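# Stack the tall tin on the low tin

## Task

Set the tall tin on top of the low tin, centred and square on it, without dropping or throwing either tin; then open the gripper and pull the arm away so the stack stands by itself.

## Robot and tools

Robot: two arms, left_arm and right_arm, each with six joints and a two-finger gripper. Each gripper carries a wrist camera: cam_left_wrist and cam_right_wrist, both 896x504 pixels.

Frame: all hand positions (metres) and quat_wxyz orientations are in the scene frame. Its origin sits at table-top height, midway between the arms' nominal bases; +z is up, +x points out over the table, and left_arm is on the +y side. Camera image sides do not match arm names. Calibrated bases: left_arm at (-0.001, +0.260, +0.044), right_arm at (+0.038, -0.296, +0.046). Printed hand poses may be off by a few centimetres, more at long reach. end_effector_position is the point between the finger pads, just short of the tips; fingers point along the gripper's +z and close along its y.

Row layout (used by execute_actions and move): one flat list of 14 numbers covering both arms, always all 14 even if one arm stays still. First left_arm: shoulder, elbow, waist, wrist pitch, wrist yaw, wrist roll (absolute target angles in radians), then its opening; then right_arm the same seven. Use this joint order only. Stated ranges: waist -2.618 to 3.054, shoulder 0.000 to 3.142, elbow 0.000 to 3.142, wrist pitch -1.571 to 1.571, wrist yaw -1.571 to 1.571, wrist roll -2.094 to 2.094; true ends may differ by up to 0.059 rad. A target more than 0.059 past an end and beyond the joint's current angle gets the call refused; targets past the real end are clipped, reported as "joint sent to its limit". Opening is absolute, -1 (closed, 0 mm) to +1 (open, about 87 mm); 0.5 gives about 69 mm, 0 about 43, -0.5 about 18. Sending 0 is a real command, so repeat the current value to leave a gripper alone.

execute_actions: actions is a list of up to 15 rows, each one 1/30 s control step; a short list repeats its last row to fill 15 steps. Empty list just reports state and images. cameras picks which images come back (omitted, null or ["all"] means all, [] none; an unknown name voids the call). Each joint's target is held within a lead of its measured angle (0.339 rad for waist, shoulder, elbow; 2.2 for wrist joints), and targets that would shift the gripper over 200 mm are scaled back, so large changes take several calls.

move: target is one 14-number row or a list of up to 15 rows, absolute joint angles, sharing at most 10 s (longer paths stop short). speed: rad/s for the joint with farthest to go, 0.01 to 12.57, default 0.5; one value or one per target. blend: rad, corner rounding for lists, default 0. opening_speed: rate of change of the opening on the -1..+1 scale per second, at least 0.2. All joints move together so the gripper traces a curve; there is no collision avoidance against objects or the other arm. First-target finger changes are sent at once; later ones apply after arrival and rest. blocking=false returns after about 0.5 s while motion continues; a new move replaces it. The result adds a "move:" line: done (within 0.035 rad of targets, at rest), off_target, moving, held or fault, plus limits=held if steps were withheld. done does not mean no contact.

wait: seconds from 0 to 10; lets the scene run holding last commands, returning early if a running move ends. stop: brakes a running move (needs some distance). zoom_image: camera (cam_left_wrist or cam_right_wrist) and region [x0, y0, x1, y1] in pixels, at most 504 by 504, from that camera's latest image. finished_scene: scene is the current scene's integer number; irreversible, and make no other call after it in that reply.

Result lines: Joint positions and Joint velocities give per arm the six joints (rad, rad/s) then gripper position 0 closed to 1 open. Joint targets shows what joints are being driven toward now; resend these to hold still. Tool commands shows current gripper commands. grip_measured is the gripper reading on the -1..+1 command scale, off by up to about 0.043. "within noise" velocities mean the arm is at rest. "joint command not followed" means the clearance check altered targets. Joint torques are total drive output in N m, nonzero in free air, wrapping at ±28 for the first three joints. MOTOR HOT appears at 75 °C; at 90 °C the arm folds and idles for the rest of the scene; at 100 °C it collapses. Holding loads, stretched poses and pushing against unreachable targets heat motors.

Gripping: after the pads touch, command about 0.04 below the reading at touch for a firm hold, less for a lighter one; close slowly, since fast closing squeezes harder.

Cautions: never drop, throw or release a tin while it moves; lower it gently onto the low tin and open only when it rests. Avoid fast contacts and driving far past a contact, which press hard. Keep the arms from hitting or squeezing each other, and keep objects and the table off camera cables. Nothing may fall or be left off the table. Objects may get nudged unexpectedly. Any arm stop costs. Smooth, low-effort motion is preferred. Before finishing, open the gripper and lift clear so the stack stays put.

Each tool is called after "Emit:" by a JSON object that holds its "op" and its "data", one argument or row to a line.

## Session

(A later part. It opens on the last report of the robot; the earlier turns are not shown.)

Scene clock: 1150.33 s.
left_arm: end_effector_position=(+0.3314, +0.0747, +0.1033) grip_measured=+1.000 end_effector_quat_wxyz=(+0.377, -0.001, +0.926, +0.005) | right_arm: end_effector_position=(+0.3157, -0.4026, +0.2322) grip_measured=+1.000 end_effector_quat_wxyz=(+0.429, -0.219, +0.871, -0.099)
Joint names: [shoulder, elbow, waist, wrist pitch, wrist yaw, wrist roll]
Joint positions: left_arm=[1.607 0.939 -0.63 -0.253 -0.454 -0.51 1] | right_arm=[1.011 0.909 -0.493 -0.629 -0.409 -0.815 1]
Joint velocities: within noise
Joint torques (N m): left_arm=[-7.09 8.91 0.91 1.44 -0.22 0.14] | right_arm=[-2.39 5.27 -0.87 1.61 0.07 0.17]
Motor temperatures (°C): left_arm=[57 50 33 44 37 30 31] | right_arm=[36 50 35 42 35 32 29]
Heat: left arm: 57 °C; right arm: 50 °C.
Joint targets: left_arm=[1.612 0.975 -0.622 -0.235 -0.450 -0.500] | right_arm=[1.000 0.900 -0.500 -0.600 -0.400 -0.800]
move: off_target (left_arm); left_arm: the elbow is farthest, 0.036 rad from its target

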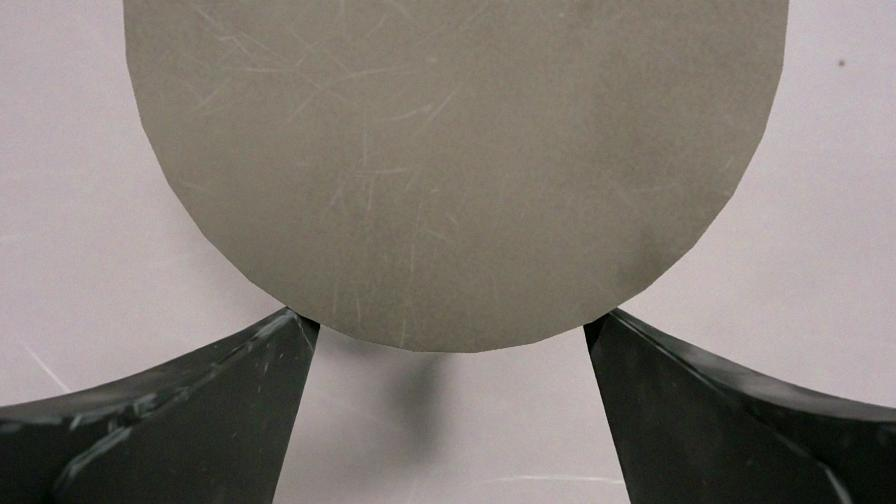

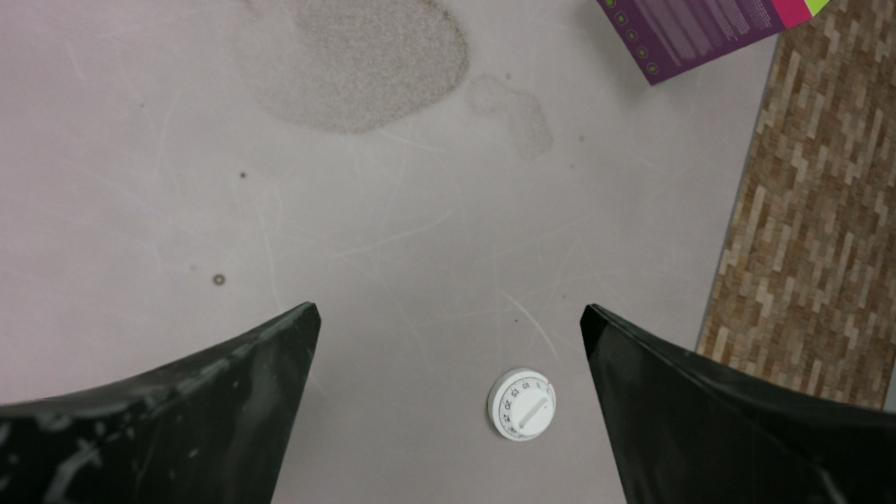

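Emit:
{"op": "move", "data": {
  "target": [
    [1.478,0.828,-0.755,-0.306,-0.525,-0.617,1,1.0,0.9,-0.5,-0.6,-0.4,-0.8,1],
    [1.398,1.167,-0.755,-0.725,-0.525,-0.617,1,1.0,0.9,-0.5,-0.6,-0.4,-0.8,1],
    [0.728,0.75,-0.499,-0.344,-0.2,-0.077,1,1.0,0.9,-0.5,-0.6,-0.4,-0.8,1]
  ],
  "speed": [0.2,0.4,0.5],
  "cameras": ["cam_left_wrist"]
}}

Scene clock: 1162.93 s.
left_arm: end_effector_position=(+0.2610, +0.1422, +0.2827) grip_measured=+1.000 end_effector_quat_wxyz=(+0.576, +0.120, +0.803, -0.096) | right_arm: end_effector_position=(+0.3157, -0.4026, +0.2322) grip_measured=+1.000 end_effector_quat_wxyz=(+0.429, -0.219, +0.871, -0.099)
Joint names: [shoulder, elbow, waist, wrist pitch, wrist yaw, wrist roll]
Joint positions: left_arm=[0.729 0.765 -0.507 -0.368 -0.214 -0.089 1] | right_arm=[1.011 0.909 -0.493 -0.629 -0.409 -0.815 1]
Joint velocities: within noise
Joint torques (N m): left_arm=[-0.58 5.35 0.87 1.97 0.03 0.21] | right_arm=[-2.4 5.26 -0.85 1.61 0.06 0.17]
Motor temperatures (°C): left_arm=[57 51 33 43 36 30 31] | right_arm=[35 50 35 43 34 32 29]
Heat: left arm: 57 °C; right arm: 50 °C.
Joint targets: left_arm=[0.728 0.750 -0.499 -0.344 -0.200 -0.077] | right_arm=[1.000 0.900 -0.500 -0.600 -0.400 -0.800]
move: done
Images, in order (width x height): cam_left_wrist 896x504.

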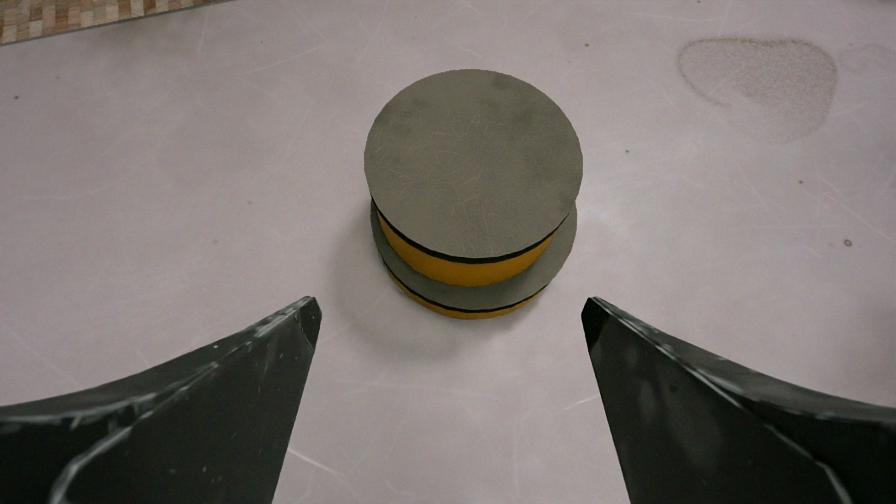

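Emit:
{"op": "finished_scene", "data": {
  "scene": 1
}}

The scene is finished: the task was done.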